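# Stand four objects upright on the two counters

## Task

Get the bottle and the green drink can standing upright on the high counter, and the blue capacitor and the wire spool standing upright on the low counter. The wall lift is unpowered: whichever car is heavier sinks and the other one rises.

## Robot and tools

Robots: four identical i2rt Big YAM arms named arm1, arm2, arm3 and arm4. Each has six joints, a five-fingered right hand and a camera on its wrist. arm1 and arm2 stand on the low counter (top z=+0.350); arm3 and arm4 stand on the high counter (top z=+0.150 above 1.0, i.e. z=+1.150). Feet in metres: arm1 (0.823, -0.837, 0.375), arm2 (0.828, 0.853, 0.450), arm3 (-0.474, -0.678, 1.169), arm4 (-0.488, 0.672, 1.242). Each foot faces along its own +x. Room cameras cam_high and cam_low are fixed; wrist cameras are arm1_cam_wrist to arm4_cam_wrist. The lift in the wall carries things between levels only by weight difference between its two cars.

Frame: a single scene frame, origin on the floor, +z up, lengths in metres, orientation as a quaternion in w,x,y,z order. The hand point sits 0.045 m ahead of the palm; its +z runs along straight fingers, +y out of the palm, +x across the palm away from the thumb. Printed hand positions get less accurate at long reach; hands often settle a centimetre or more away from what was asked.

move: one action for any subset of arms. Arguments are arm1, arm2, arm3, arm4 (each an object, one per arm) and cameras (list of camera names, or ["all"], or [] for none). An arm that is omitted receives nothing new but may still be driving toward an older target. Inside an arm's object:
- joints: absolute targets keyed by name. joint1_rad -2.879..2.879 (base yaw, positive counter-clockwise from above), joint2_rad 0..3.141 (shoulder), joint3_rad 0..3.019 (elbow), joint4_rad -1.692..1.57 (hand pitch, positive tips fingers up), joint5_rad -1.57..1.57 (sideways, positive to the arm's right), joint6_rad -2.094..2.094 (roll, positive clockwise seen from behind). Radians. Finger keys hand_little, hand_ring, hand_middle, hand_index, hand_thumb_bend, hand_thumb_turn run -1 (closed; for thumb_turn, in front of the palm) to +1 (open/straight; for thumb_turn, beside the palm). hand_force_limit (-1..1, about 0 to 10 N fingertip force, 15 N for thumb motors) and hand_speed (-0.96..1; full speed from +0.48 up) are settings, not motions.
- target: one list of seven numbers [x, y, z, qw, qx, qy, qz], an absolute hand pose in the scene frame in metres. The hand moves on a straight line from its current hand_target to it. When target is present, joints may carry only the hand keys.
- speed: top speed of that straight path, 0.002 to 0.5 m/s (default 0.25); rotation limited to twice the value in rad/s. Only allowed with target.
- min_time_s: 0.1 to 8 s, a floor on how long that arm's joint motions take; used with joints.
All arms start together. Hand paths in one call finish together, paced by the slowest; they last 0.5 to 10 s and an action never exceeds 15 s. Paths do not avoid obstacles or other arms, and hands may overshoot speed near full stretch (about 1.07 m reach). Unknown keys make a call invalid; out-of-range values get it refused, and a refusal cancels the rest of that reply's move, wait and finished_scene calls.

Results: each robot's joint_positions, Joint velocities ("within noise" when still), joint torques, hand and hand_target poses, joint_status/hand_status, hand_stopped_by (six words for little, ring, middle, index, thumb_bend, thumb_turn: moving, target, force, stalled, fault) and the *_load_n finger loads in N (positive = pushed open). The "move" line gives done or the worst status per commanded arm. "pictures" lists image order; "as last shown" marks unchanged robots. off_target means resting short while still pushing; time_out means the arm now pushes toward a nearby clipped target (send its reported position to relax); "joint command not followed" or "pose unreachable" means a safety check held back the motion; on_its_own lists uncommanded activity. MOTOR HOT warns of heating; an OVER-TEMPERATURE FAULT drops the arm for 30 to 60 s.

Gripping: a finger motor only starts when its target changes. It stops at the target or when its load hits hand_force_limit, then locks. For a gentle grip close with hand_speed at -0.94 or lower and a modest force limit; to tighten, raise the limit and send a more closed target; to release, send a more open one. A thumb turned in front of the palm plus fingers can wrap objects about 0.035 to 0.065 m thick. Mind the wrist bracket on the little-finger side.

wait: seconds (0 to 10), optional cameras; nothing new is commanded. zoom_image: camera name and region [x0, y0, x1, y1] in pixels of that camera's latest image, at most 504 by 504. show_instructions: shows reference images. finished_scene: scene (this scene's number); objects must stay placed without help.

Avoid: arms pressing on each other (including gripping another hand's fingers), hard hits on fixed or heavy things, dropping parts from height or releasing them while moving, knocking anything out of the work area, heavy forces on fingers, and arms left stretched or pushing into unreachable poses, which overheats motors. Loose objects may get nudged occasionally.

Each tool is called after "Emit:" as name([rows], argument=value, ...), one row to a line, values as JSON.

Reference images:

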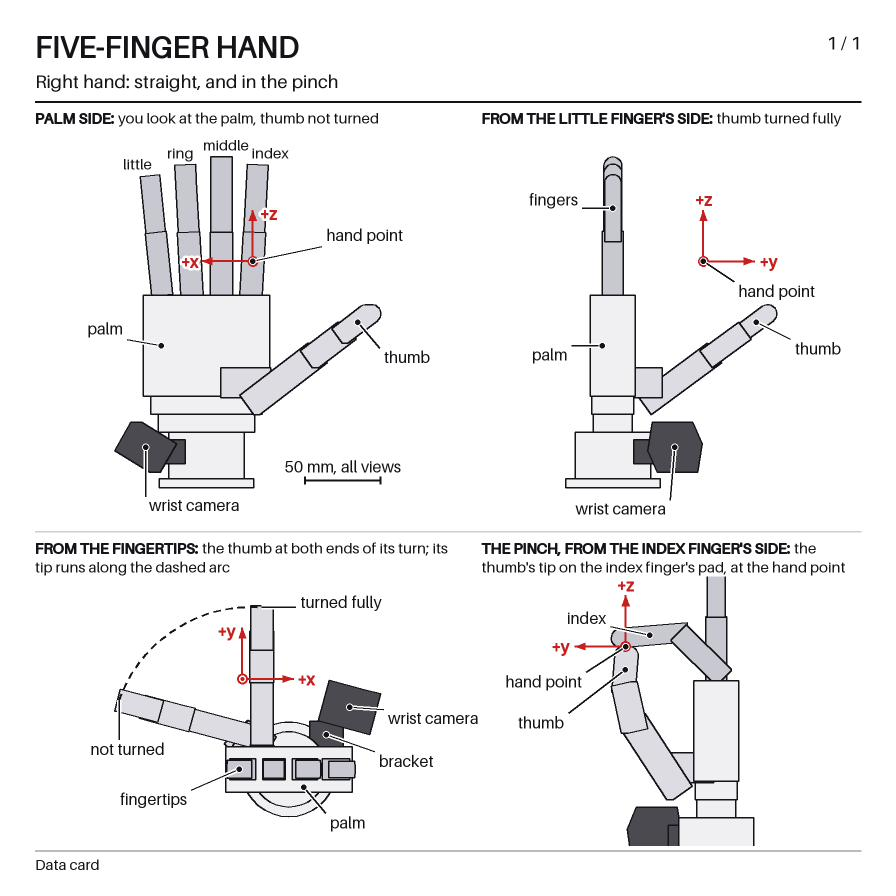

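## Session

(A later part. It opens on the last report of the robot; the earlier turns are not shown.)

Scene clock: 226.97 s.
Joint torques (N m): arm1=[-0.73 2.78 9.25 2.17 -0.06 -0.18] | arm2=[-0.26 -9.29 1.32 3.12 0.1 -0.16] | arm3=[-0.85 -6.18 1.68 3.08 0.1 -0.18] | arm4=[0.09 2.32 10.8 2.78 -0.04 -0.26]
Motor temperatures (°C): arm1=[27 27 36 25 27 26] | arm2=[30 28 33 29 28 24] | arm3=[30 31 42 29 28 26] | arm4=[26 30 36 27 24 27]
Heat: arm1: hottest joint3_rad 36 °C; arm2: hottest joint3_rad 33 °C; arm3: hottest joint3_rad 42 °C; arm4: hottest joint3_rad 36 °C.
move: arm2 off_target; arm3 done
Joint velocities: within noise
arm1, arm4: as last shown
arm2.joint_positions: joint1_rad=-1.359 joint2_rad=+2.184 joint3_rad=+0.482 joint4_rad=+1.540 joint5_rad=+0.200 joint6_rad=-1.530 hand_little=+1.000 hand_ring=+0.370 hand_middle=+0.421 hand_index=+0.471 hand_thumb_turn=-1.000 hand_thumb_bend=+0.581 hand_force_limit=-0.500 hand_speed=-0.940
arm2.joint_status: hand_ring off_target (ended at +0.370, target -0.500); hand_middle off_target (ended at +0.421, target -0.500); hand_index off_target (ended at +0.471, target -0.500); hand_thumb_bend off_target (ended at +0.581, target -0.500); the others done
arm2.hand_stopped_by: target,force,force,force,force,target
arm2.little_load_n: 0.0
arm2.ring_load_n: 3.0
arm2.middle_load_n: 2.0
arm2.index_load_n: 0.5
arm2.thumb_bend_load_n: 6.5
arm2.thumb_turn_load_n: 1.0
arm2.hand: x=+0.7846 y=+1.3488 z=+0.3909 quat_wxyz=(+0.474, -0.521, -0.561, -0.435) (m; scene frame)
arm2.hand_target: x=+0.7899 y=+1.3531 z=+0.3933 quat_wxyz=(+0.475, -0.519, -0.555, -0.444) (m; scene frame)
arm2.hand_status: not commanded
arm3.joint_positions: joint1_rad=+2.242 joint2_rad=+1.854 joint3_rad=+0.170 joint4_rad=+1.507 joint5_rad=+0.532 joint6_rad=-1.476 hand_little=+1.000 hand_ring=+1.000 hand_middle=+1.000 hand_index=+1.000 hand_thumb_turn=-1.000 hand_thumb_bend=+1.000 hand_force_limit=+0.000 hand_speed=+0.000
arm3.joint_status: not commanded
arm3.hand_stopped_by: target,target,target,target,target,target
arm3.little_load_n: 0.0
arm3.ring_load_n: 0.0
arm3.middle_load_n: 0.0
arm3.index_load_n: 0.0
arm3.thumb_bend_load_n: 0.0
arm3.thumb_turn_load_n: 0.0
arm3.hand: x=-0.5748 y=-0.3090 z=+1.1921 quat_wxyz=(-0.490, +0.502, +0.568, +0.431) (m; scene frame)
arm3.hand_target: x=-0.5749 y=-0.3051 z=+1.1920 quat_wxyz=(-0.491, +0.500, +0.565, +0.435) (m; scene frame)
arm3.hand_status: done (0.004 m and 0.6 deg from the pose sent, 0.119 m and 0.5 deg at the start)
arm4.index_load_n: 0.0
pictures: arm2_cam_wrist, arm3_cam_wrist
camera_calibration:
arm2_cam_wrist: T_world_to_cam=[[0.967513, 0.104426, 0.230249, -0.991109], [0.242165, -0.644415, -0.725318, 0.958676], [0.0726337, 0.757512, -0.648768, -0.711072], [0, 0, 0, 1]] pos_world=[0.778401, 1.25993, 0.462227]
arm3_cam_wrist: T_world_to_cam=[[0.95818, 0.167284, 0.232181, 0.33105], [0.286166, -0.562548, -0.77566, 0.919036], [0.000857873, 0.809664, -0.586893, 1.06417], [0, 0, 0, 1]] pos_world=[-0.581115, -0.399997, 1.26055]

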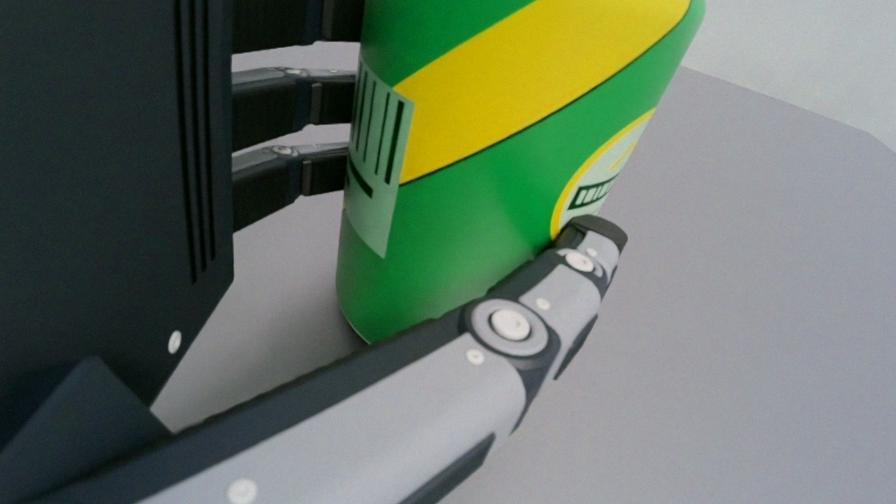

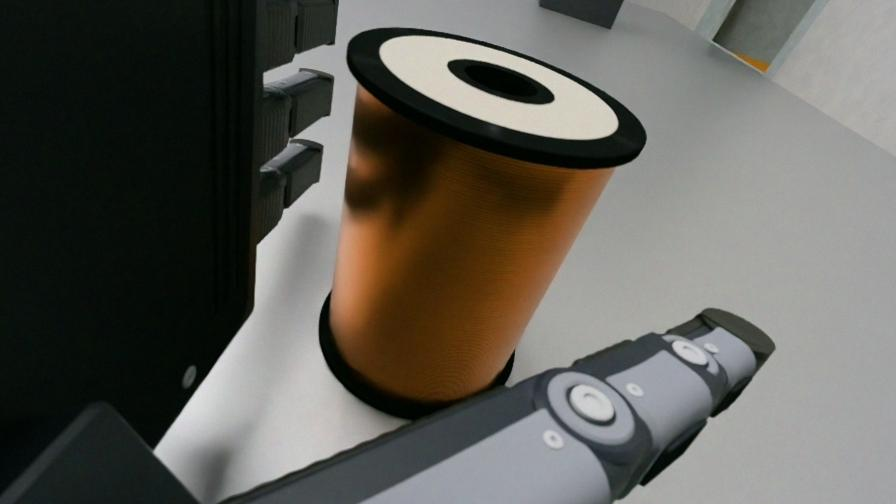

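Emit:
move(arm3={"joints": {"hand_speed": -0.6, "hand_index": 0.6, "hand_middle": 0.6, "hand_thumb_bend": 0.65}}, arm2={"joints": {"hand_force_limit": 0.4, "hand_index": -0.53, "hand_middle": -0.53, "hand_ring": -0.53, "hand_thumb_bend": -0.53}})

Emit:
move(arm3={"joints": {"hand_speed": -0.94, "hand_force_limit": -0.5, "hand_index": -0.5, "hand_middle": -0.5, "hand_thumb_bend": -0.5}}, arm2={"target": [0.79, 1.353, 0.45, 0.4798, -0.5146, -0.5520, -0.4474], "speed": 0.08})

Emit:
move(arm3={"joints": {"hand_force_limit": 0.3, "hand_index": -0.53, "hand_middle": -0.53, "hand_thumb_bend": -0.53}}, cameras=["arm2_cam_wrist", "arm3_cam_wrist"])

Scene clock: 248.37 s.
Joint torques (N m): arm1=[-0.79 2.9 9.25 2.17 -0.06 -0.18] | arm2=[-0.21 -9.41 1.31 3.12 0.11 -0.17] | arm3=[-0.85 -6.48 1.8 3.08 0.11 -0.18] | arm4=[-0.26 2.55 10.76 2.8 -0.03 -0.22]
Motor temperatures (°C): arm1=[27 27 37 25 27 26] | arm2=[30 28 33 29 28 24] | arm3=[30 31 39 29 28 26] | arm4=[26 30 36 27 24 27]
Heat: arm1: hottest joint3_rad 37 °C; arm2: hottest joint3_rad 33 °C; arm3: hottest joint3_rad 39 °C; arm4: hottest joint3_rad 36 °C.
move: arm2 off_target; arm3 done
Joint velocities: within noise
arm1, arm4: as last shown
arm1.ring_load_n: -0.5
arm2.joint_positions: joint1_rad=-1.359 joint2_rad=+2.184 joint3_rad=+0.482 joint4_rad=+1.540 joint5_rad=+0.200 joint6_rad=-1.530 hand_little=+1.000 hand_ring=+0.328 hand_middle=+0.373 hand_index=+0.418 hand_thumb_turn=-1.000 hand_thumb_bend=+0.584 hand_force_limit=+0.400 hand_speed=-0.940
arm2.joint_status: hand_ring off_target (ended at +0.328, target -0.530); hand_middle off_target (ended at +0.373, target -0.530); hand_index off_target (ended at +0.418, target -0.530); hand_thumb_bend off_target (ended at +0.584, target -0.530); the others done
arm2.hand_stopped_by: target,force,force,force,force,target
arm2.little_load_n: 0.0
arm2.ring_load_n: 5.5
arm2.middle_load_n: 7.0
arm2.index_load_n: 7.5
arm2.thumb_bend_load_n: 22.5
arm2.thumb_turn_load_n: 1.0
arm2.hand: x=+0.7847 y=+1.3487 z=+0.3907 quat_wxyz=(+0.474, -0.521, -0.561, -0.435) (m; scene frame)
arm2.hand_target: x=+0.7899 y=+1.3531 z=+0.3933 quat_wxyz=(+0.475, -0.519, -0.555, -0.444) (m; scene frame)
arm2.hand_status: not commanded
arm3.joint_positions: joint1_rad=+2.242 joint2_rad=+1.854 joint3_rad=+0.170 joint4_rad=+1.507 joint5_rad=+0.532 joint6_rad=-1.477 hand_little=+1.000 hand_ring=+1.000 hand_middle=+0.600 hand_index=+0.600 hand_thumb_turn=-1.000 hand_thumb_bend=+0.650 hand_force_limit=+0.000 hand_speed=-0.600
arm3.joint_status: all done
arm3.hand_stopped_by: target,target,target,target,target,target
arm3.little_load_n: 0.0
arm3.ring_load_n: 0.0
arm3.middle_load_n: 0.0
arm3.index_load_n: 0.0
arm3.thumb_bend_load_n: 0.0
arm3.thumb_turn_load_n: 0.0
arm3.hand: x=-0.5748 y=-0.3090 z=+1.1921 quat_wxyz=(-0.490, +0.502, +0.568, +0.431) (m; scene frame)
arm3.hand_target: x=-0.5749 y=-0.3051 z=+1.1920 quat_wxyz=(-0.491, +0.500, +0.565, +0.435) (m; scene frame)
arm3.hand_status: not commanded
arm4.middle_load_n: -0.5
arm4.thumb_turn_load_n: 0.5
pictures: none

Scene clock: 253.20 s.
Joint torques (N m): arm1=[-0.79 2.84 9.24 2.15 -0.06 -0.18] | arm2=[-0.21 -12.04 1.7 2.82 0.03 -0.25] | arm3=[-0.73 -5.89 1.29 3.06 0.23 -0.17] | arm4=[0.21 2.37 10.77 2.71 -0.04 -0.25]
Motor temperatures (°C): arm1=[27 27 37 25 27 26] | arm2=[30 28 33 29 28 24] | arm3=[30 31 38 29 28 26] | arm4=[26 30 36 27 24 27]
Heat: arm1: hottest joint3_rad 37 °C; arm2: hottest joint3_rad 33 °C; arm3: hottest joint3_rad 38 °C; arm4: hottest joint3_rad 36 °C.
move: arm2 off_target; arm3 off_target
Joint velocities: within noise
arm1, arm4: as last shown
arm1.ring_load_n: 0.0
arm1.thumb_turn_load_n: 0.0
arm2.joint_positions: joint1_rad=-1.359 joint2_rad=+2.006 joint3_rad=+0.434 joint4_rad=+1.392 joint5_rad=+0.200 joint6_rad=-1.527 hand_little=+1.000 hand_ring=+0.328 hand_middle=+0.373 hand_index=+0.418 hand_thumb_turn=-1.000 hand_thumb_bend=+0.584 hand_force_limit=+0.400 hand_speed=-0.940
arm2.joint_status: not commanded
arm2.hand_stopped_by: target,force,force,force,force,target
arm2.little_load_n: 0.0
arm2.ring_load_n: 5.0
arm2.middle_load_n: 7.0
arm2.index_load_n: 7.5
arm2.thumb_bend_load_n: 22.5
arm2.thumb_turn_load_n: 2.5
arm2.hand: x=+0.7856 y=+1.3454 z=+0.4274 quat_wxyz=(+0.469, -0.525, -0.565, -0.430) (m; scene frame)
arm2.hand_target: x=+0.7900 y=+1.3528 z=+0.4496 quat_wxyz=(+0.480, -0.515, -0.552, -0.448) (m; scene frame)
arm2.hand_status: off_target (0.024 m and 3.0 deg from the pose sent, 0.060 m and 2.1 deg at the start)
arm3.joint_positions: joint1_rad=+2.242 joint2_rad=+1.855 joint3_rad=+0.176 joint4_rad=+1.507 joint5_rad=+0.529 joint6_rad=-1.477 hand_little=+1.000 hand_ring=+1.000 hand_middle=+0.325 hand_index=+0.387 hand_thumb_turn=-1.000 hand_thumb_bend=+0.535 hand_force_limit=-0.500 hand_speed=-0.940
arm3.joint_status: hand_middle off_target (ended at +0.325, target -0.500); hand_index off_target (ended at +0.387, target -0.500); hand_thumb_bend off_target (ended at +0.535, target -0.500); the others done
arm3.hand_stopped_by: target,target,force,force,force,target
arm3.little_load_n: 0.0
arm3.ring_load_n: 0.0
arm3.middle_load_n: 2.0
arm3.index_load_n: 2.5
arm3.thumb_bend_load_n: 4.0
arm3.thumb_turn_load_n: 0.0
arm3.hand: x=-0.5770 y=-0.3068 z=+1.1926 quat_wxyz=(-0.492, +0.501, +0.567, +0.430) (m; scene frame)
arm3.hand_target: x=-0.5750 y=-0.3051 z=+1.1921 quat_wxyz=(-0.491, +0.500, +0.565, +0.435) (m; scene frame)
arm3.hand_status: not commanded
arm4.ring_load_n: 0.5
arm4.middle_load_n: 0.0
pictures: none

Scene clock: 253.77 s.
Joint torques (N m): arm1=[-0.73 2.9 9.25 2.17 -0.07 -0.18] | arm2=[-0.21 -12.04 1.65 2.84 0.03 -0.26] | arm3=[-0.79 -6.65 1.2 3.08 0.29 -0.19] | arm4=[0.09 2.37 10.78 2.67 -0.02 -0.24]
Motor temperatures (°C): arm1=[27 27 37 25 27 26] | arm2=[30 28 33 29 28 24] | arm3=[30 31 38 29 28 26] | arm4=[26 30 36 27 24 27]
Heat: arm1: hottest joint3_rad 37 °C; arm2: hottest joint3_rad 33 °C; arm3: hottest joint3_rad 38 °C; arm4: hottest joint3_rad 36 °C.
move: arm3 off_target
Joint velocities: within noise
arm1.joint_positions: joint1_rad=+0.988 joint2_rad=+0.582 joint3_rad=+1.349 joint4_rad=-0.916 joint5_rad=+0.000 joint6_rad=-1.558 hand_little=+1.000 hand_ring=+1.000 hand_middle=+1.000 hand_index=+1.000 hand_thumb_turn=-1.000 hand_thumb_bend=+1.000 hand_force_limit=+0.000 hand_speed=+0.000
arm1.joint_status: not commanded
arm1.hand_stopped_by: target,target,target,target,target,target
arm1.little_load_n: 0.0
arm1.ring_load_n: 0.0
arm1.middle_load_n: 0.0
arm1.index_load_n: 0.0
arm1.thumb_bend_load_n: 0.0
arm1.thumb_turn_load_n: 0.0
arm1.hand: x=+0.5966 y=-1.0190 z=+0.9619 quat_wxyz=(-0.579, -0.327, +0.685, -0.296) (m; scene frame)
arm1.hand_target: x=+0.5977 y=-1.0167 z=+0.9755 quat_wxyz=(-0.592, -0.327, +0.674, -0.298) (m; scene frame)
arm1.hand_status: not commanded
arm2: as last shown
arm2.thumb_bend_load_n: 23.0
arm3.joint_positions: joint1_rad=+2.242 joint2_rad=+1.856 joint3_rad=+0.176 joint4_rad=+1.507 joint5_rad=+0.527 joint6_rad=-1.476 hand_little=+1.000 hand_ring=+1.000 hand_middle=+0.293 hand_index=+0.356 hand_thumb_turn=-1.000 hand_thumb_bend=+0.533 hand_force_limit=+0.300 hand_speed=-0.940
arm3.joint_status: hand_middle off_target (ended at +0.293, target -0.530); hand_index off_target (ended at +0.356, target -0.530); hand_thumb_bend off_target (ended at +0.533, target -0.530); the others done
arm3.hand_stopped_by: target,target,force,force,force,target
arm3.little_load_n: -0.5
arm3.ring_load_n: 0.0
arm3.middle_load_n: 6.5
arm3.index_load_n: 6.5
arm3.thumb_bend_load_n: 12.5
arm3.thumb_turn_load_n: 0.5
arm3.hand: x=-0.5772 y=-0.3068 z=+1.1925 quat_wxyz=(-0.492, +0.501, +0.567, +0.430) (m; scene frame)
arm3.hand_target: x=-0.5750 y=-0.3050 z=+1.1921 quat_wxyz=(-0.491, +0.500, +0.565, +0.434) (m; scene frame)
arm3.hand_status: not commanded
arm4.joint_positions: joint1_rad=+1.070 joint2_rad=+0.629 joint3_rad=+1.436 joint4_rad=-0.919 joint5_rad=+0.000 joint6_rad=-1.557 hand_little=+1.000 hand_ring=+1.000 hand_middle=+1.000 hand_index=+1.000 hand_thumb_turn=-1.000 hand_thumb_bend=+1.000 hand_force_limit=+0.000 hand_speed=+0.000
arm4.joint_status: not commanded
arm4.hand_stopped_by: target,target,target,target,target,target
arm4.little_load_n: 0.0
arm4.ring_load_n: 0.0
arm4.middle_load_n: 0.5
arm4.index_load_n: 0.0
arm4.thumb_bend_load_n: 0.0
arm4.thumb_turn_load_n: 0.5
arm4.hand: x=-0.3100 y=+0.8959 z=+1.8665 quat_wxyz=(-0.353, +0.636, +0.387, +0.567) (m; scene frame)
arm4.hand_target: x=-0.3112 y=+0.8925 z=+1.8827 quat_wxyz=(-0.357, +0.622, +0.384, +0.582) (m; scene frame)
arm4.hand_status: not commanded
pictures: arm2_cam_wrist, arm3_cam_wrist
camera_calibration:
arm2_cam_wrist: T_world_to_cam=[[0.967135, 0.107888, 0.230237, -1.00437], [0.243187, -0.656828, -0.713749, 0.993738], [0.0742216, 0.746283, -0.661478, -0.665617], [0, 0, 0, 1]] pos_world=[0.779103, 1.25781, 0.500233]
arm3_cam_wrist: T_world_to_cam=[[0.958175, 0.170493, 0.229853, 0.336636], [0.286151, -0.558865, -0.778323, 0.925503], [-0.00424198, 0.811543, -0.584278, 1.05717], [0, 0, 0, 1]] pos_world=[-0.582905, -0.398098, 1.26064]

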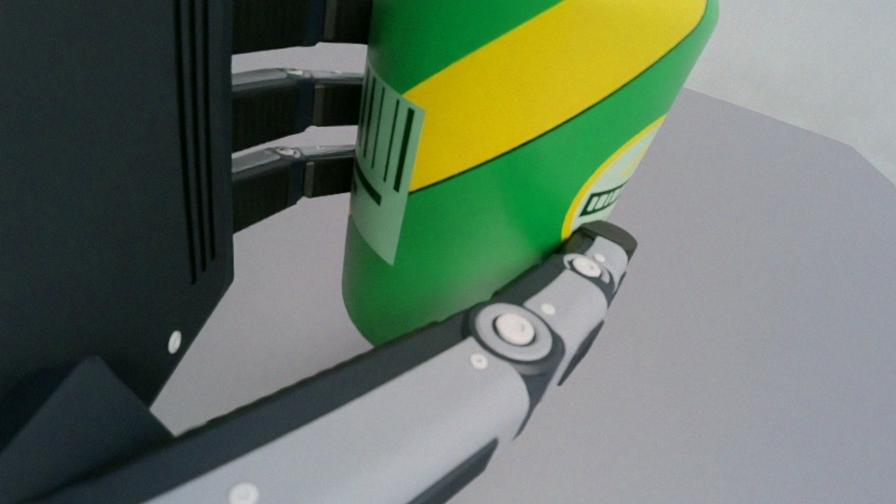

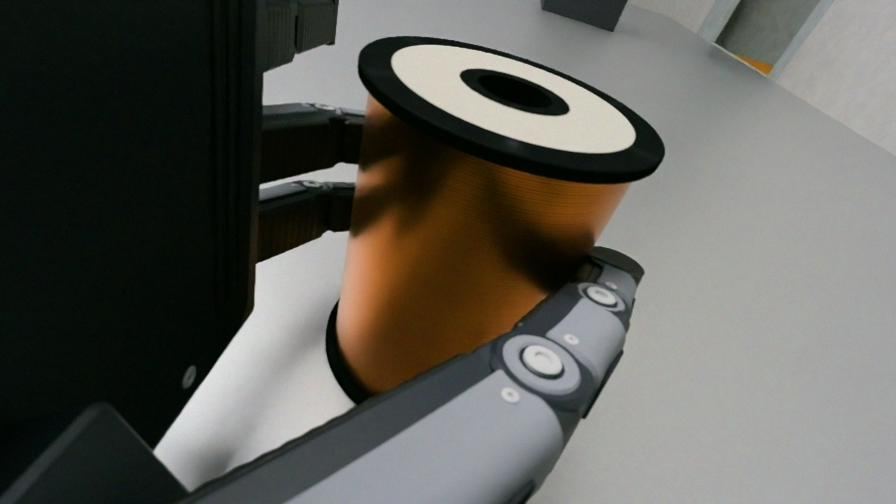

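Emit:
move(arm3={"target": [-0.562, -0.355, 1.47, 0.4914, -0.5001, -0.5652, -0.4347], "speed": 0.15}, arm2={"target": [0.803, 1.20, 0.70, 0.4798, -0.5146, -0.5520, -0.4474], "speed": 0.15}, cameras=["arm2_cam_wrist", "arm3_cam_wrist"])

Scene clock: 267.67 s.
Joint torques (N m): arm1=[-0.73 2.84 9.25 2.17 -0.07 -0.18] | arm2=[1.55 -1.67 16.91 2.59 0.34 -0.23] | arm3=[0.79 -1.85 18.69 2.47 0.71 -0.32] | arm4=[0.32 2.43 10.78 2.77 -0.03 -0.26]
Motor temperatures (°C): arm1=[27 27 37 25 27 26] | arm2=[30 29 34 28 28 24] | arm3=[30 31 38 29 28 26] | arm4=[26 30 37 27 24 27]
Heat: arm1: hottest joint3_rad 37 °C; arm2: hottest joint3_rad 34 °C; arm3: hottest joint3_rad 38 °C; arm4: hottest joint3_rad 37 °C.
move: arm2 off_target; arm3 off_target
Joint velocities: within noise
arm1, arm4: as last shown
arm1.thumb_turn_load_n: 0.5
arm2.joint_positions: joint1_rad=-1.208 joint2_rad=+0.450 joint3_rad=+0.239 joint4_rad=-0.063 joint5_rad=+0.367 joint6_rad=-1.504 hand_little=+1.000 hand_ring=+0.328 hand_middle=+0.373 hand_index=+0.418 hand_thumb_turn=-1.000 hand_thumb_bend=+0.584 hand_force_limit=+0.400 hand_speed=-0.940
arm2.joint_status: not commanded
arm2.hand_stopped_by: target,force,force,force,force,target
arm2.little_load_n: 0.0
arm2.ring_load_n: 5.0
arm2.middle_load_n: 7.0
arm2.index_load_n: 8.0
arm2.thumb_bend_load_n: 23.0
arm2.thumb_turn_load_n: 2.5
arm2.hand: x=+0.8141 y=+1.1800 z=+0.6246 quat_wxyz=(+0.432, -0.537, -0.587, -0.424) (m; scene frame)
arm2.hand_target: x=+0.8056 y=+1.1932 z=+0.6984 quat_wxyz=(+0.480, -0.515, -0.552, -0.447) (m; scene frame)
arm2.hand_status: off_target (0.079 m and 7.7 deg from the pose sent, 0.309 m and 3.0 deg at the start)
arm3.joint_positions: joint1_rad=+2.340 joint2_rad=+0.519 joint3_rad=+0.404 joint4_rad=-0.184 joint5_rad=+0.630 joint6_rad=-1.441 hand_little=+1.000 hand_ring=+1.000 hand_middle=+0.293 hand_index=+0.356 hand_thumb_turn=-1.000 hand_thumb_bend=+0.533 hand_force_limit=+0.300 hand_speed=-0.940
arm3.joint_status: not commanded
arm3.hand_stopped_by: target,target,force,force,force,target
arm3.little_load_n: 0.0
arm3.ring_load_n: 0.0
arm3.middle_load_n: 6.5
arm3.index_load_n: 6.5
arm3.thumb_bend_load_n: 12.5
arm3.thumb_turn_load_n: 1.0
arm3.hand: x=-0.5545 y=-0.3624 z=+1.4080 quat_wxyz=(-0.449, +0.509, +0.599, +0.424) (m; scene frame)
arm3.hand_target: x=-0.5591 y=-0.3582 z=+1.4681 quat_wxyz=(-0.491, +0.501, +0.565, +0.435) (m; scene frame)
arm3.hand_status: off_target (0.063 m and 6.4 deg from the pose sent, 0.282 m and 0.6 deg at the start)
arm4.middle_load_n: 0.0
pictures: arm2_cam_wrist, arm3_cam_wrist
camera_calibration:
arm2_cam_wrist: T_world_to_cam=[[0.957688, 0.110667, 0.265683, -1.07728], [0.262811, -0.712558, -0.650531, 1.02913], [0.117322, 0.69283, -0.711493, -0.354645], [0, 0, 0, 1]] pos_world=[0.802839, 1.09824, 0.703366]
arm3_cam_wrist: T_world_to_cam=[[0.942717, 0.18295, 0.278953, 0.201667], [0.330548, -0.625046, -0.707146, 0.956167], [0.0449861, 0.758846, -0.649715, 1.32864], [0, 0, 0, 1]] pos_world=[-0.565943, -0.447477, 1.48313]

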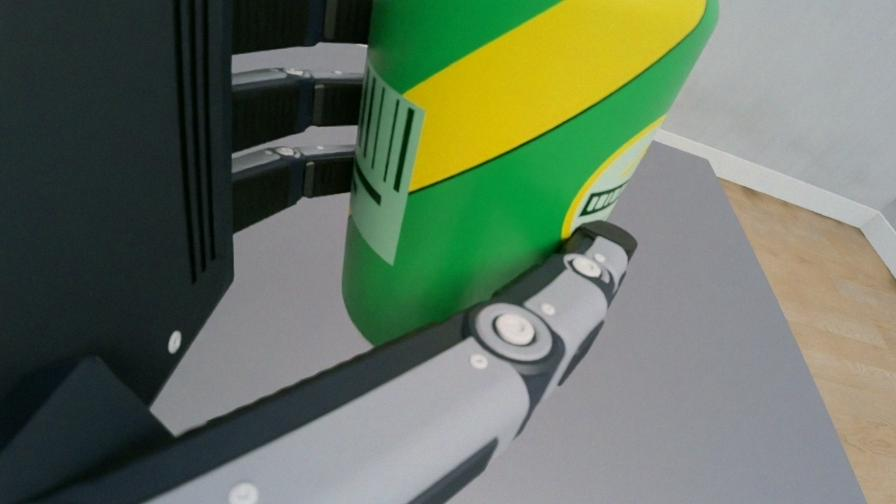

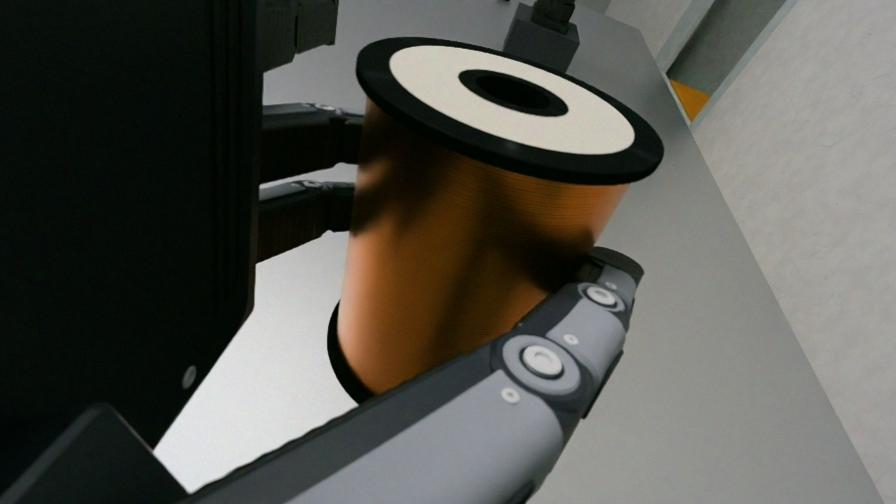

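Emit:
move(arm3={"joints": {"joint1_rad": 0.50}, "min_time_s": 3.5}, arm2={"joints": {"joint1_rad": 0.258}, "min_time_s": 3}, cameras=["arm2_cam_wrist", "arm3_cam_wrist", "cam_low", "cam_high"])

Scene clock: 323.80 s.
Joint torques (N m): arm1=[-0.73 2.9 9.25 2.17 -0.06 -0.19] | arm2=[1.49 -1.2 16.96 2.67 0.23 -0.23] | arm3=[-0.38 -2.2 18.76 2.45 0.53 -0.33] | arm4=[0.44 2.43 10.8 2.8 0 -0.27]
Motor temperatures (°C): arm1=[27 27 37 25 27 26] | arm2=[30 28 58 28 28 24] | arm3=[30 31 54 29 28 26] | arm4=[26 30 37 27 24 27]
Heat: arm1: hottest joint3_rad 37 °C; arm2: hottest joint3_rad 58 °C; arm3: hottest joint3_rad 54 °C; arm4: hottest joint3_rad 37 °C.
move: arm2 done; arm3 done
Joint velocities: within noise
arm1, arm4: as last shown
arm2.joint_positions: joint1_rad=+0.247 joint2_rad=+0.449 joint3_rad=+0.239 joint4_rad=-0.063 joint5_rad=+0.369 joint6_rad=-1.503 hand_little=+1.000 hand_ring=+0.328 hand_middle=+0.373 hand_index=+0.418 hand_thumb_turn=-1.000 hand_thumb_bend=+0.584 hand_force_limit=+0.400 hand_speed=-0.940
arm2.joint_status: all done
arm2.hand_stopped_by: target,force,force,force,force,target
arm2.little_load_n: 0.0
arm2.ring_load_n: 5.0
arm2.middle_load_n: 7.0
arm2.index_load_n: 8.0
arm2.thumb_bend_load_n: 22.5
arm2.thumb_turn_load_n: 2.5
arm2.hand: x=+0.5037 y=+0.8796 z=+0.6282 quat_wxyz=(+0.610, -0.016, -0.792, -0.024) (m; scene frame)
arm2.hand_target: x=+0.4902 y=+0.8739 z=+0.7022 quat_wxyz=(+0.660, -0.024, -0.751, -0.009) (m; scene frame)
arm2.hand_status: not commanded
arm3.joint_positions: joint1_rad=+0.506 joint2_rad=+0.519 joint3_rad=+0.404 joint4_rad=-0.184 joint5_rad=+0.634 joint6_rad=-1.441 hand_little=+1.000 hand_ring=+1.000 hand_middle=+0.293 hand_index=+0.356 hand_thumb_turn=-1.000 hand_thumb_bend=+0.533 hand_force_limit=+0.300 hand_speed=-0.940
arm3.joint_status: all done
arm3.hand_stopped_by: target,target,force,force,force,target
arm3.little_load_n: 0.0
arm3.ring_load_n: 0.0
arm3.middle_load_n: 6.5
arm3.index_load_n: 6.5
arm3.thumb_bend_load_n: 13.0
arm3.thumb_turn_load_n: 1.0
arm3.hand: x=-0.1482 y=-0.6836 z=+1.4078 quat_wxyz=(+0.063, +0.785, -0.042, +0.614) (m; scene frame)
arm3.hand_target: x=-0.1426 y=-0.6842 z=+1.4677 quat_wxyz=(+0.049, +0.753, -0.060, +0.654) (m; scene frame)
arm3.hand_status: not commanded
pictures: arm2_cam_wrist, arm3_cam_wrist, cam_high, cam_low
camera_calibration:
arm2_cam_wrist: T_world_to_cam=[[0.00584517, 0.968171, 0.25022, -1.01283], [0.730474, 0.166751, -0.66227, -0.102608], [-0.682915, 0.18665, -0.70625, 0.737394], [0, 0, 0, 1]] pos_world=[0.58445, 0.86007, 0.706261]
arm3_cam_wrist: T_world_to_cam=[[-0.0719997, -0.95862, 0.275434, -1.04839], [-0.69034, -0.151421, -0.707462, 0.79381], [0.719894, -0.241081, -0.650871, 0.972051], [0, 0, 0, 1]] pos_world=[-0.227258, -0.650463, 1.48303]

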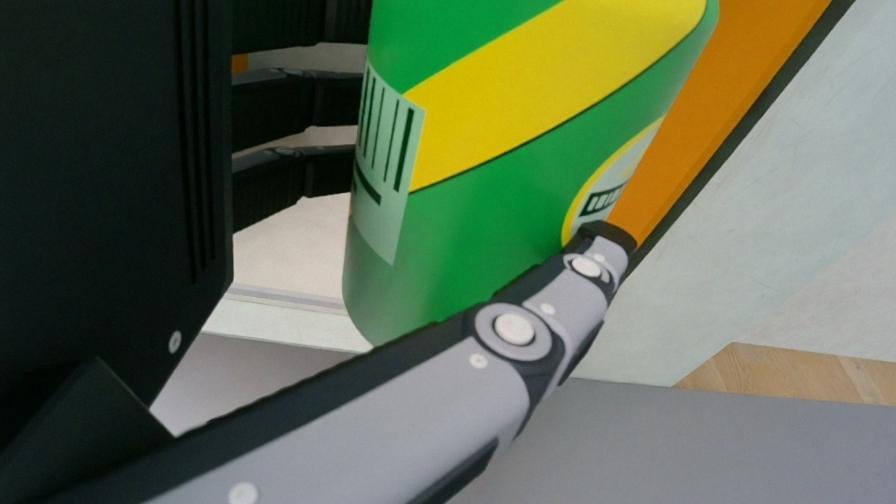

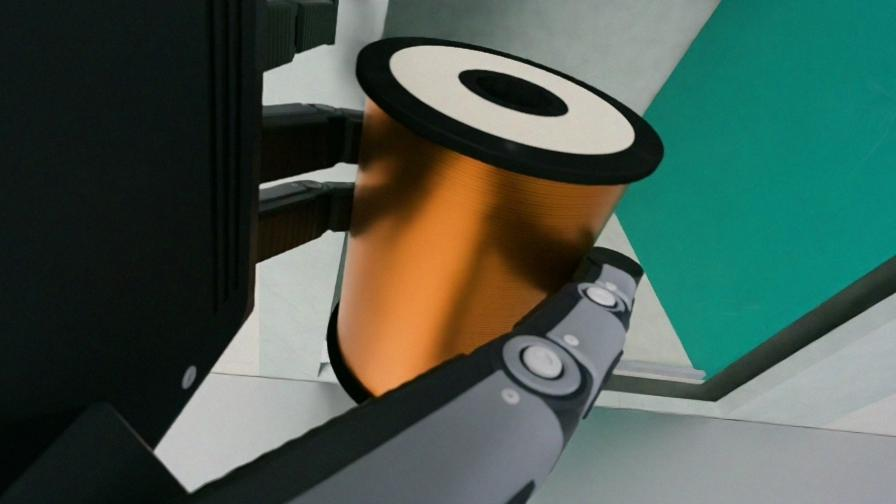

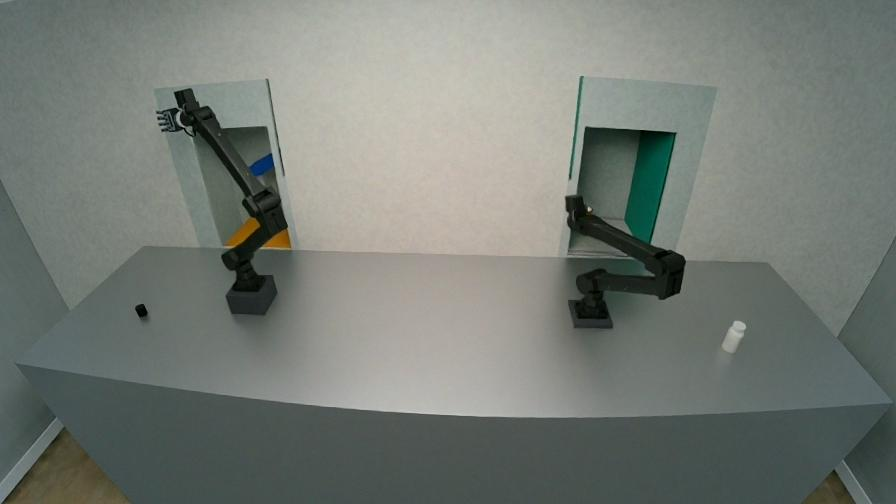

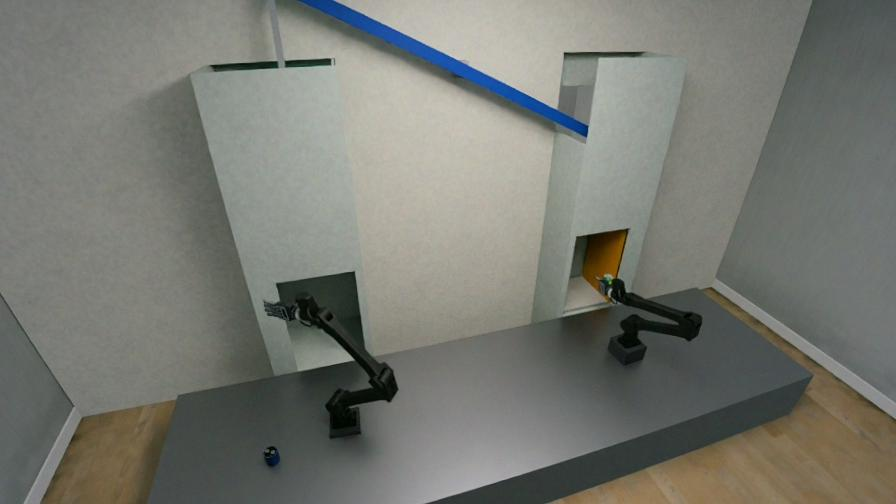

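Emit:
move(arm3={"target": [-0.15, -0.86, 1.33, -0.0466, -0.7413, 0.0518, -0.6675], "speed": 0.2}, arm2={"target": [0.46, 0.868, 0.53, 0.6560, -0.0132, -0.7546, -0.0114], "speed": 0.2})

Emit:
move(arm3={"target": [0.01, -0.867, 1.27, -0.0466, -0.7413, 0.0518, -0.6675], "speed": 0.15}, arm2={"target": [0.30, 0.870, 0.47, 0.6560, -0.0132, -0.7546, -0.0114], "speed": 0.15}, cameras=["arm2_cam_wrist", "arm3_cam_wrist"])

Scene clock: 348.17 s.
Joint torques (N m): arm1=[-0.73 2.9 9.26 2.17 -0.06 -0.18] | arm2=[1.03 -4.13 3.99 4.44 0.24 -0.42] | arm3=[-0.85 -1.38 11.97 4.82 -0.23 -0.43] | arm4=[0.15 2.26 10.74 2.8 -0.04 -0.26]
Motor temperatures (°C): arm1=[27 27 37 25 27 26] | arm2=[30 28 61 29 28 24] | arm3=[30 30 57 29 28 26] | arm4=[26 30 37 27 24 27]
Heat: arm1: hottest joint3_rad 37 °C; arm2: hottest joint3_rad 61 °C; arm3: hottest joint3_rad 57 °C; arm4: hottest joint3_rad 37 °C.
move: arm2 off_target; arm3 off_target
Joint velocities: within noise
arm1, arm4: as last shown
arm1.thumb_turn_load_n: 0.0
arm2.joint_positions: joint1_rad=+0.211 joint2_rad=+1.360 joint3_rad=+0.072 joint4_rad=+1.086 joint5_rad=+0.317 joint6_rad=-1.503 hand_little=+1.000 hand_ring=+0.328 hand_middle=+0.373 hand_index=+0.418 hand_thumb_turn=-1.000 hand_thumb_bend=+0.584 hand_force_limit=+0.400 hand_speed=-0.940
arm2.joint_status: not commanded
arm2.hand_stopped_by: target,force,force,force,force,target
arm2.little_load_n: 0.0
arm2.ring_load_n: 5.0
arm2.middle_load_n: 6.5
arm2.index_load_n: 7.5
arm2.thumb_bend_load_n: 23.0
arm2.thumb_turn_load_n: 2.5
arm2.hand: x=+0.4652 y=+0.8691 z=+0.5141 quat_wxyz=(+0.635, -0.022, -0.772, -0.006) (m; scene frame)
arm2.hand_target: x=+0.4601 y=+0.8681 z=+0.5298 quat_wxyz=(+0.655, -0.014, -0.755, -0.011) (m; scene frame)
arm2.hand_status: off_target (0.017 m and 3.4 deg from the pose sent, 0.108 m and 7.0 deg at the start)
arm3.joint_positions: joint1_rad=-0.566 joint2_rad=+0.704 joint3_rad=+0.103 joint4_rad=+0.389 joint5_rad=-0.432 joint6_rad=-1.594 hand_little=+1.000 hand_ring=+1.000 hand_middle=+0.293 hand_index=+0.356 hand_thumb_turn=-1.000 hand_thumb_bend=+0.533 hand_force_limit=+0.300 hand_speed=-0.940
arm3.joint_status: not commanded
arm3.hand_stopped_by: target,target,force,force,force,target
arm3.little_load_n: 0.0
arm3.ring_load_n: 0.0
arm3.middle_load_n: 6.5
arm3.index_load_n: 6.0
arm3.thumb_bend_load_n: 12.5
arm3.thumb_turn_load_n: 1.5
arm3.hand: x=-0.1613 y=-0.8497 z=+1.2933 quat_wxyz=(+0.020, +0.768, -0.078, +0.636) (m; scene frame)
arm3.hand_target: x=-0.1516 y=-0.8589 z=+1.3299 quat_wxyz=(+0.047, +0.742, -0.052, +0.667) (m; scene frame)
arm3.hand_status: off_target (0.040 m and 6.4 deg from the pose sent, 0.193 m and 8.2 deg at the start)
pictures: none

Scene clock: 350.20 s.
Joint torques (N m): arm1=[-0.73 2.84 9.25 2.17 -0.07 -0.18] | arm2=[0.09 -9.76 5.59 4.29 -0.01 -0.43] | arm3=[0.09 -8.47 10.13 4.92 0.18 -0.31] | arm4=[0.09 2.55 10.71 2.71 -0.05 -0.25]
Motor temperatures (°C): arm1=[27 27 37 25 27 26] | arm2=[30 28 60 29 28 24] | arm3=[30 30 57 29 28 26] | arm4=[26 30 37 27 24 27]
Heat: arm1: hottest joint3_rad 37 °C; arm2: hottest joint3_rad 60 °C; arm3: hottest joint3_rad 57 °C; arm4: hottest joint3_rad 37 °C.
move: arm2 off_target; arm3 off_target
Joint velocities: within noise
arm1, arm4: as last shown
arm2.joint_positions: joint1_rad=+0.090 joint2_rad=+1.911 joint3_rad=+0.450 joint4_rad=+1.224 joint5_rad=+0.187 joint6_rad=-1.525 hand_little=+1.000 hand_ring=+0.328 hand_middle=+0.373 hand_index=+0.418 hand_thumb_turn=-1.000 hand_thumb_bend=+0.584 hand_force_limit=+0.400 hand_speed=-0.940
arm2.joint_status: not commanded
arm2.hand_stopped_by: target,force,force,force,force,target
arm2.little_load_n: 0.0
arm2.ring_load_n: 5.0
arm2.middle_load_n: 6.5
arm2.index_load_n: 7.5
arm2.thumb_bend_load_n: 22.5
arm2.thumb_turn_load_n: 2.5
arm2.hand: x=+0.3263 y=+0.8665 z=+0.4410 quat_wxyz=(+0.619, -0.017, -0.785, -0.004) (m; scene frame)
arm2.hand_target: x=+0.3022 y=+0.8701 z=+0.4706 quat_wxyz=(+0.655, -0.014, -0.755, -0.012) (m; scene frame)
arm2.hand_status: off_target (0.039 m and 5.6 deg from the pose sent, 0.171 m and 3.4 deg at the start)
arm3.joint_positions: joint1_rad=-0.321 joint2_rad=+1.572 joint3_rad=+0.359 joint4_rad=+0.983 joint5_rad=-0.185 joint6_rad=-1.571 hand_little=+1.000 hand_ring=+1.000 hand_middle=+0.293 hand_index=+0.356 hand_thumb_turn=-1.000 hand_thumb_bend=+0.533 hand_force_limit=+0.300 hand_speed=-0.940
arm3.joint_status: not commanded
arm3.hand_stopped_by: target,target,force,force,force,target
arm3.little_load_n: 0.0
arm3.ring_load_n: 0.0
arm3.middle_load_n: 6.5
arm3.index_load_n: 6.0
arm3.thumb_bend_load_n: 12.5
arm3.thumb_turn_load_n: 1.0
arm3.hand: x=-0.0214 y=-0.8572 z=+1.2278 quat_wxyz=(+0.029, +0.779, -0.071, +0.623) (m; scene frame)
arm3.hand_target: x=+0.0064 y=-0.8657 z=+1.2709 quat_wxyz=(+0.047, +0.742, -0.053, +0.667) (m; scene frame)
arm3.hand_status: off_target (0.054 m and 7.3 deg from the pose sent, 0.174 m and 6.4 deg at the start)
pictures: arm2_cam_wrist, arm3_cam_wrist
camera_calibration:
arm2_cam_wrist: T_world_to_cam=[[-0.0117038, 0.975582, 0.219323, -0.939326], [0.710435, 0.162464, -0.684754, -0.0745827], [-0.703666, 0.147801, -0.694989, 0.522032], [0, 0, 0, 1]] pos_world=[0.409328, 0.85135, 0.517752]
arm3_cam_wrist: T_world_to_cam=[[-0.0813018, -0.978741, 0.1883, -1.0666], [-0.670021, -0.0861962, -0.737321, 0.82081], [0.737877, -0.186111, -0.648769, 0.766672], [0, 0, 0, 1]] pos_world=[-0.102466, -0.830486, 1.30343]

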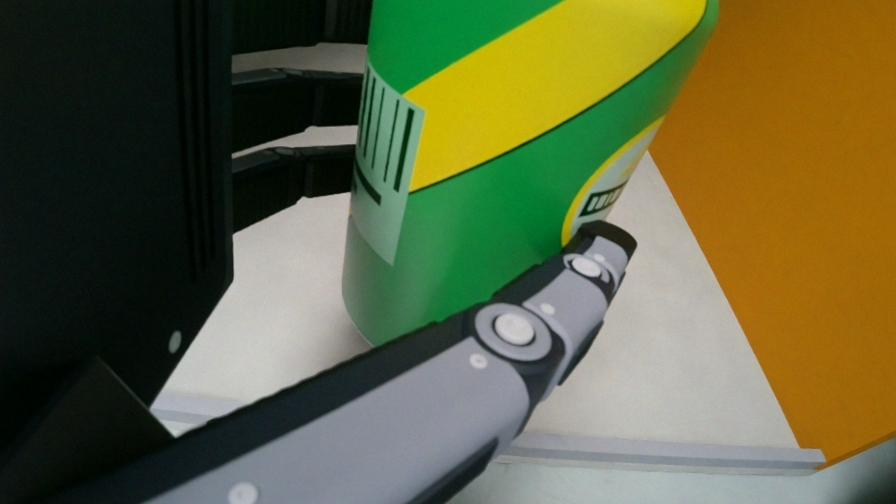

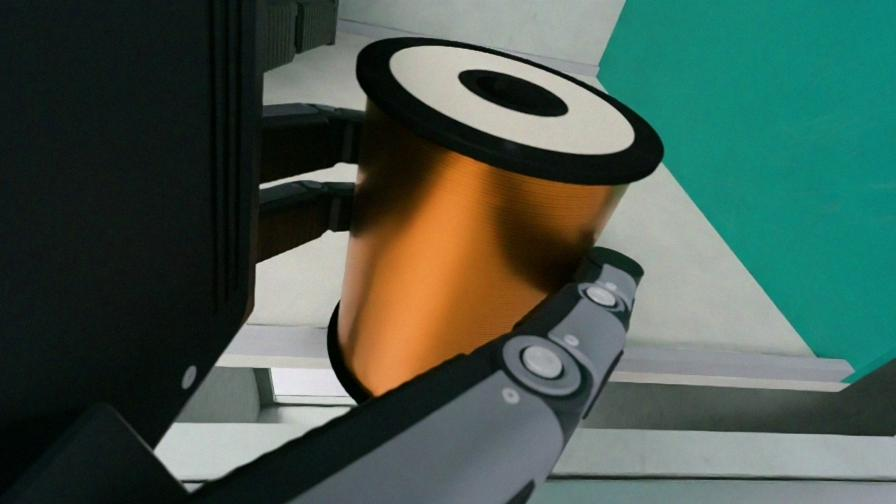

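Emit:
move(arm3={"target": [0.168, -0.88, 1.265, -0.0484, -0.7176, 0.0502, -0.6930], "speed": 0.12}, arm2={"target": [0.132, 0.874, 0.46, 0.6787, -0.0128, -0.7343, -0.0118], "speed": 0.12}, cameras=["arm2_cam_wrist", "arm3_cam_wrist"])

Scene clock: 363.70 s.
Joint torques (N m): arm1=[-0.79 2.9 9.25 2.17 -0.07 -0.18] | arm2=[0.03 -14.39 8.61 2.91 -0.06 -0.44] | arm3=[0.62 -14.62 11.37 3.71 0.22 -0.32] | arm4=[0.32 2.26 10.77 2.82 -0.04 -0.26]
Motor temperatures (°C): arm1=[27 27 37 25 27 26] | arm2=[30 28 54 29 28 24] | arm3=[30 31 54 29 28 26] | arm4=[26 30 37 27 24 27]
Heat: arm1: hottest joint3_rad 37 °C; arm2: hottest joint3_rad 54 °C; arm3: hottest joint3_rad 54 °C; arm4: hottest joint3_rad 37 °C.
move: arm2 off_target; arm3 off_target
Joint velocities: within noise
arm1, arm4: as last shown
arm1.thumb_turn_load_n: 0.5
arm2.joint_positions: joint1_rad=+0.032 joint2_rad=+2.145 joint3_rad=+0.906 joint4_rad=+1.073 joint5_rad=+0.132 joint6_rad=-1.541 hand_little=+1.000 hand_ring=+0.328 hand_middle=+0.373 hand_index=+0.418 hand_thumb_turn=-1.000 hand_thumb_bend=+0.584 hand_force_limit=+0.400 hand_speed=-0.940
arm2.joint_status: not commanded
arm2.hand_stopped_by: target,force,force,force,force,target
arm2.little_load_n: 0.0
arm2.ring_load_n: 5.0
arm2.middle_load_n: 6.5
arm2.index_load_n: 8.0
arm2.thumb_bend_load_n: 23.0
arm2.thumb_turn_load_n: 2.5
arm2.hand: x=+0.1641 y=+0.8682 z=+0.4228 quat_wxyz=(+0.645, -0.019, -0.764, -0.002) (m; scene frame)
arm2.hand_target: x=+0.1356 y=+0.8743 z=+0.4614 quat_wxyz=(+0.678, -0.013, -0.734, -0.013) (m; scene frame)
arm2.hand_status: off_target (0.049 m and 5.3 deg from the pose sent, 0.195 m and 9.0 deg at the start)
arm3.joint_positions: joint1_rad=-0.243 joint2_rad=+1.901 joint3_rad=+0.778 joint4_rad=+0.987 joint5_rad=-0.107 joint6_rad=-1.556 hand_little=+1.000 hand_ring=+1.000 hand_middle=+0.293 hand_index=+0.356 hand_thumb_turn=-1.000 hand_thumb_bend=+0.533 hand_force_limit=+0.300 hand_speed=-0.940
arm3.joint_status: not commanded
arm3.hand_stopped_by: target,target,force,force,force,target
arm3.little_load_n: 0.0
arm3.ring_load_n: 0.0
arm3.middle_load_n: 6.5
arm3.index_load_n: 6.0
arm3.thumb_bend_load_n: 12.5
arm3.thumb_turn_load_n: 1.0
arm3.hand: x=+0.1378 y=-0.8743 z=+1.2229 quat_wxyz=(+0.036, +0.750, -0.065, +0.657) (m; scene frame)
arm3.hand_target: x=+0.1642 y=-0.8788 z=+1.2662 quat_wxyz=(+0.049, +0.718, -0.051, +0.693) (m; scene frame)
arm3.hand_status: off_target (0.052 m and 6.0 deg from the pose sent, 0.194 m and 11.2 deg at the start)
arm4.thumb_bend_load_n: -0.5
pictures: arm2_cam_wrist, arm3_cam_wrist
camera_calibration:
arm2_cam_wrist: T_world_to_cam=[[0.00395467, 0.976658, 0.214765, -0.940458], [0.662378, 0.158337, -0.732246, 0.059385], [-0.74916, 0.145151, -0.64629, 0.384136], [0, 0, 0, 1]] pos_world=[0.252163, 0.853345, 0.493725]
arm3_cam_wrist: T_world_to_cam=[[-0.0992918, -0.973675, 0.205177, -1.08319], [-0.603783, -0.104945, -0.79021, 0.961538], [0.790941, -0.202344, -0.577468, 0.534166], [0, 0, 0, 1]] pos_world=[0.0505149, -0.845678, 1.29053]

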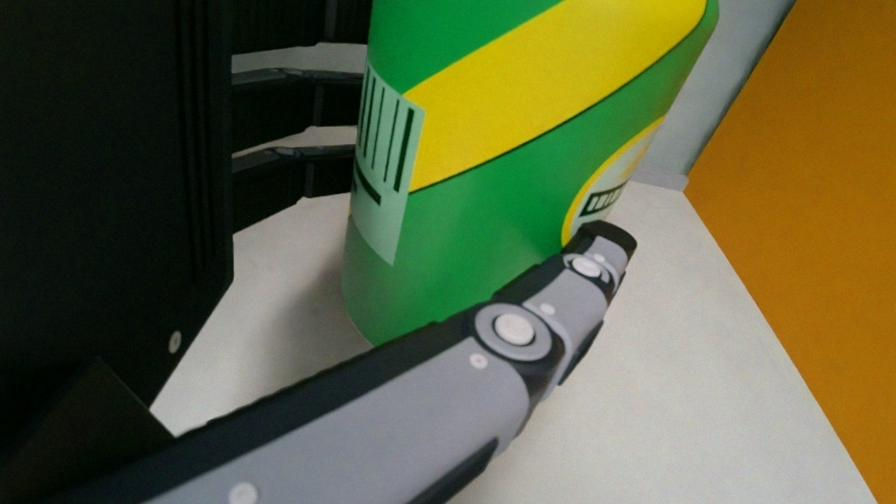

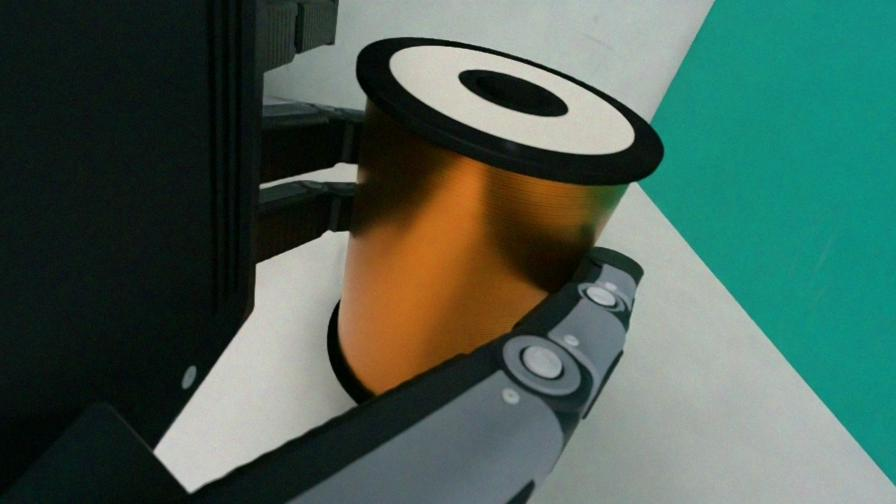

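Emit:
move(arm3={"target": [0.168, -0.88, 1.245, -0.0484, -0.7176, 0.0502, -0.6930], "speed": 0.06}, arm2={"target": [0.132, 0.874, 0.437, 0.6787, -0.0128, -0.7343, -0.0118], "speed": 0.06})

Emit:
move(arm2={"target": [0.132, 0.874, 0.428, 0.6787, -0.0128, -0.7343, -0.0118], "speed": 0.04}, arm3={"target": [0.168, -0.88, 1.24, -0.0484, -0.7176, 0.0502, -0.6930], "speed": 0.06}, cameras=["arm2_cam_wrist", "arm3_cam_wrist"])

Scene clock: 383.87 s.
Joint torques (N m): arm1=[-0.73 2.84 9.25 2.18 -0.07 -0.18] | arm2=[0.03 -14.15 7.95 4.46 -0.03 -0.38] | arm3=[0.09 -14.56 10.65 4.74 0.13 -0.31] | arm4=[0.26 2.37 10.73 2.71 -0.03 -0.26]
Motor temperatures (°C): arm1=[27 27 37 25 27 26] | arm2=[30 28 51 29 28 25] | arm3=[30 33 51 29 28 26] | arm4=[26 30 37 27 24 27]
Heat: arm1: hottest joint3_rad 37 °C; arm2: hottest joint3_rad 51 °C; arm3: hottest joint3_rad 51 °C; arm4: hottest joint3_rad 37 °C.
move: arm2 off_target; arm3 off_target
Joint velocities: within noise
arm1, arm4: as last shown
arm1.thumb_turn_load_n: 0.0
arm2.joint_positions: joint1_rad=+0.032 joint2_rad=+2.201 joint3_rad=+0.924 joint4_rad=+1.087 joint5_rad=+0.131 joint6_rad=-1.546 hand_little=+1.000 hand_ring=+0.328 hand_middle=+0.373 hand_index=+0.418 hand_thumb_turn=-1.000 hand_thumb_bend=+0.584 hand_force_limit=+0.400 hand_speed=-0.940
arm2.joint_status: not commanded
arm2.hand_stopped_by: target,force,force,force,force,target
arm2.little_load_n: 0.0
arm2.ring_load_n: 5.0
arm2.middle_load_n: 6.5
arm2.index_load_n: 7.5
arm2.thumb_bend_load_n: 23.0
arm2.thumb_turn_load_n: 2.5
arm2.hand: x=+0.1646 y=+0.8684 z=+0.3975 quat_wxyz=(+0.636, -0.016, -0.771, -0.004) (m; scene frame)
arm2.hand_target: x=+0.1358 y=+0.8741 z=+0.4382 quat_wxyz=(+0.678, -0.013, -0.735, -0.012) (m; scene frame)
arm2.hand_status: off_target (0.051 m and 6.5 deg from the pose sent, 0.036 m and 5.3 deg at the start)
arm3.joint_positions: joint1_rad=-0.241 joint2_rad=+1.950 joint3_rad=+0.783 joint4_rad=+1.011 joint5_rad=-0.105 joint6_rad=-1.557 hand_little=+1.000 hand_ring=+1.000 hand_middle=+0.293 hand_index=+0.355 hand_thumb_turn=-1.000 hand_thumb_bend=+0.533 hand_force_limit=+0.300 hand_speed=-0.940
arm3.joint_status: not commanded
arm3.hand_stopped_by: target,target,force,force,force,target
arm3.little_load_n: 0.0
arm3.ring_load_n: 0.0
arm3.middle_load_n: 6.5
arm3.index_load_n: 2.5
arm3.thumb_bend_load_n: 10.0
arm3.thumb_turn_load_n: 2.0
arm3.hand: x=+0.1371 y=-0.8738 z=+1.2009 quat_wxyz=(+0.035, +0.757, -0.066, +0.649) (m; scene frame)
arm3.hand_target: x=+0.1640 y=-0.8787 z=+1.2460 quat_wxyz=(+0.049, +0.718, -0.051, +0.693) (m; scene frame)
arm3.hand_status: off_target (0.054 m and 7.1 deg from the pose sent, 0.038 m and 6.0 deg at the start)
arm4.thumb_bend_load_n: 0.0
pictures: none

Scene clock: 384.87 s.
Joint torques (N m): arm1=[-0.73 2.84 9.25 2.17 -0.06 -0.18] | arm2=[0.03 -13.92 7.68 4.08 -0.09 -0.32] | arm3=[0.44 -14.21 10.69 4.71 0.13 -0.3] | arm4=[-0.44 2.49 10.8 2.77 -0.03 -0.25]
Motor temperatures (°C): arm1=[27 27 37 25 27 26] | arm2=[30 28 50 29 28 25] | arm3=[30 33 51 29 28 26] | arm4=[26 30 37 27 24 27]
Heat: arm1: hottest joint3_rad 37 °C; arm2: hottest joint3_rad 50 °C; arm3: hottest joint3_rad 51 °C; arm4: hottest joint3_rad 37 °C.
move: arm2 off_target; arm3 off_target
Joint velocities: within noise
arm1, arm4: as last shown
arm2.joint_positions: joint1_rad=+0.032 joint2_rad=+2.220 joint3_rad=+0.936 joint4_rad=+1.111 joint5_rad=+0.131 joint6_rad=-1.553 hand_little=+1.000 hand_ring=+0.328 hand_middle=+0.373 hand_index=+0.418 hand_thumb_turn=-1.000 hand_thumb_bend=+0.584 hand_force_limit=+0.400 hand_speed=-0.940
arm2.joint_status: not commanded
arm2.hand_stopped_by: target,force,force,force,force,target
arm2.little_load_n: 0.0
arm2.ring_load_n: 5.5
arm2.middle_load_n: 6.5
arm2.index_load_n: 7.0
arm2.thumb_bend_load_n: 23.0
arm2.thumb_turn_load_n: 1.5
arm2.hand: x=+0.1608 y=+0.8682 z=+0.3962 quat_wxyz=(+0.643, -0.014, -0.766, -0.005) (m; scene frame)
arm2.hand_target: x=+0.1350 y=+0.8740 z=+0.4290 quat_wxyz=(+0.678, -0.013, -0.735, -0.012) (m; scene frame)
arm2.hand_status: off_target (0.043 m and 5.5 deg from the pose sent, 0.045 m and 6.5 deg at the start)
arm3.joint_positions: joint1_rad=-0.241 joint2_rad=+1.958 joint3_rad=+0.783 joint4_rad=+1.029 joint5_rad=-0.105 joint6_rad=-1.556 hand_little=+1.000 hand_ring=+1.000 hand_middle=+0.293 hand_index=+0.355 hand_thumb_turn=-1.000 hand_thumb_bend=+0.533 hand_force_limit=+0.300 hand_speed=-0.940
arm3.joint_status: not commanded
arm3.hand_stopped_by: target,target,force,force,force,target
arm3.little_load_n: 0.0
arm3.ring_load_n: 0.0
arm3.middle_load_n: 6.0
arm3.index_load_n: 2.5
arm3.thumb_bend_load_n: 10.0
arm3.thumb_turn_load_n: 1.5
arm3.hand: x=+0.1375 y=-0.8739 z=+1.2005 quat_wxyz=(+0.036, +0.754, -0.066, +0.653) (m; scene frame)
arm3.hand_target: x=+0.1642 y=-0.8787 z=+1.2409 quat_wxyz=(+0.048, +0.718, -0.051, +0.693) (m; scene frame)
arm3.hand_status: off_target (0.050 m and 6.6 deg from the pose sent, 0.050 m and 7.2 deg at the start)
pictures: arm2_cam_wrist, arm3_cam_wrist
camera_calibration:
arm2_cam_wrist: T_world_to_cam=[[0.000359787, 0.974039, 0.226379, -0.936569], [0.667291, 0.168373, -0.725516, 0.0299547], [-0.744797, 0.151322, -0.649907, 0.359859], [0, 0, 0, 1]] pos_world=[0.24837, 0.852757, 0.467627]
arm3_cam_wrist: T_world_to_cam=[[-0.0982385, -0.974042, 0.203941, -1.07713], [-0.612058, -0.102452, -0.784148, 0.93975], [0.784687, -0.201857, -0.586105, 0.53314], [0, 0, 0, 1]] pos_world=[0.0510172, -0.845276, 1.26905]

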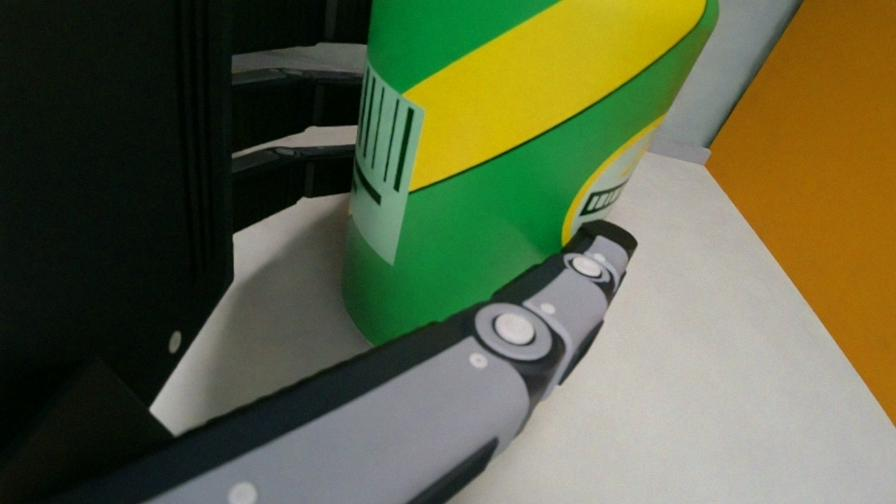

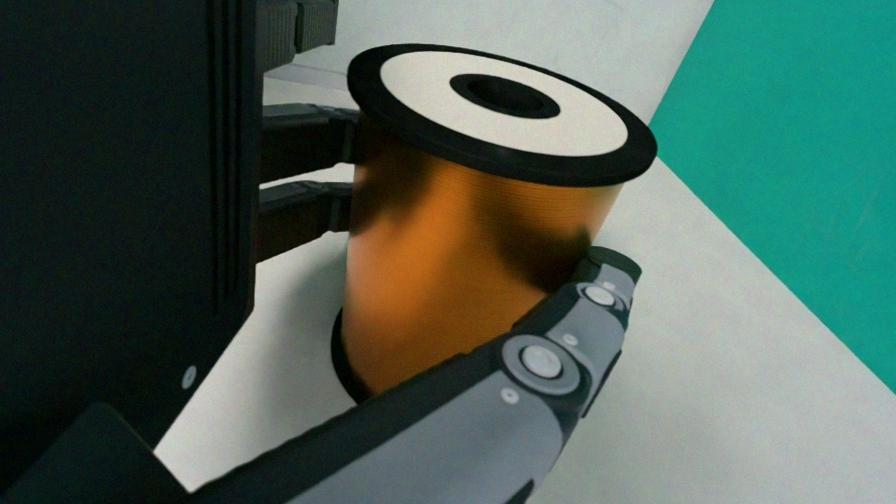

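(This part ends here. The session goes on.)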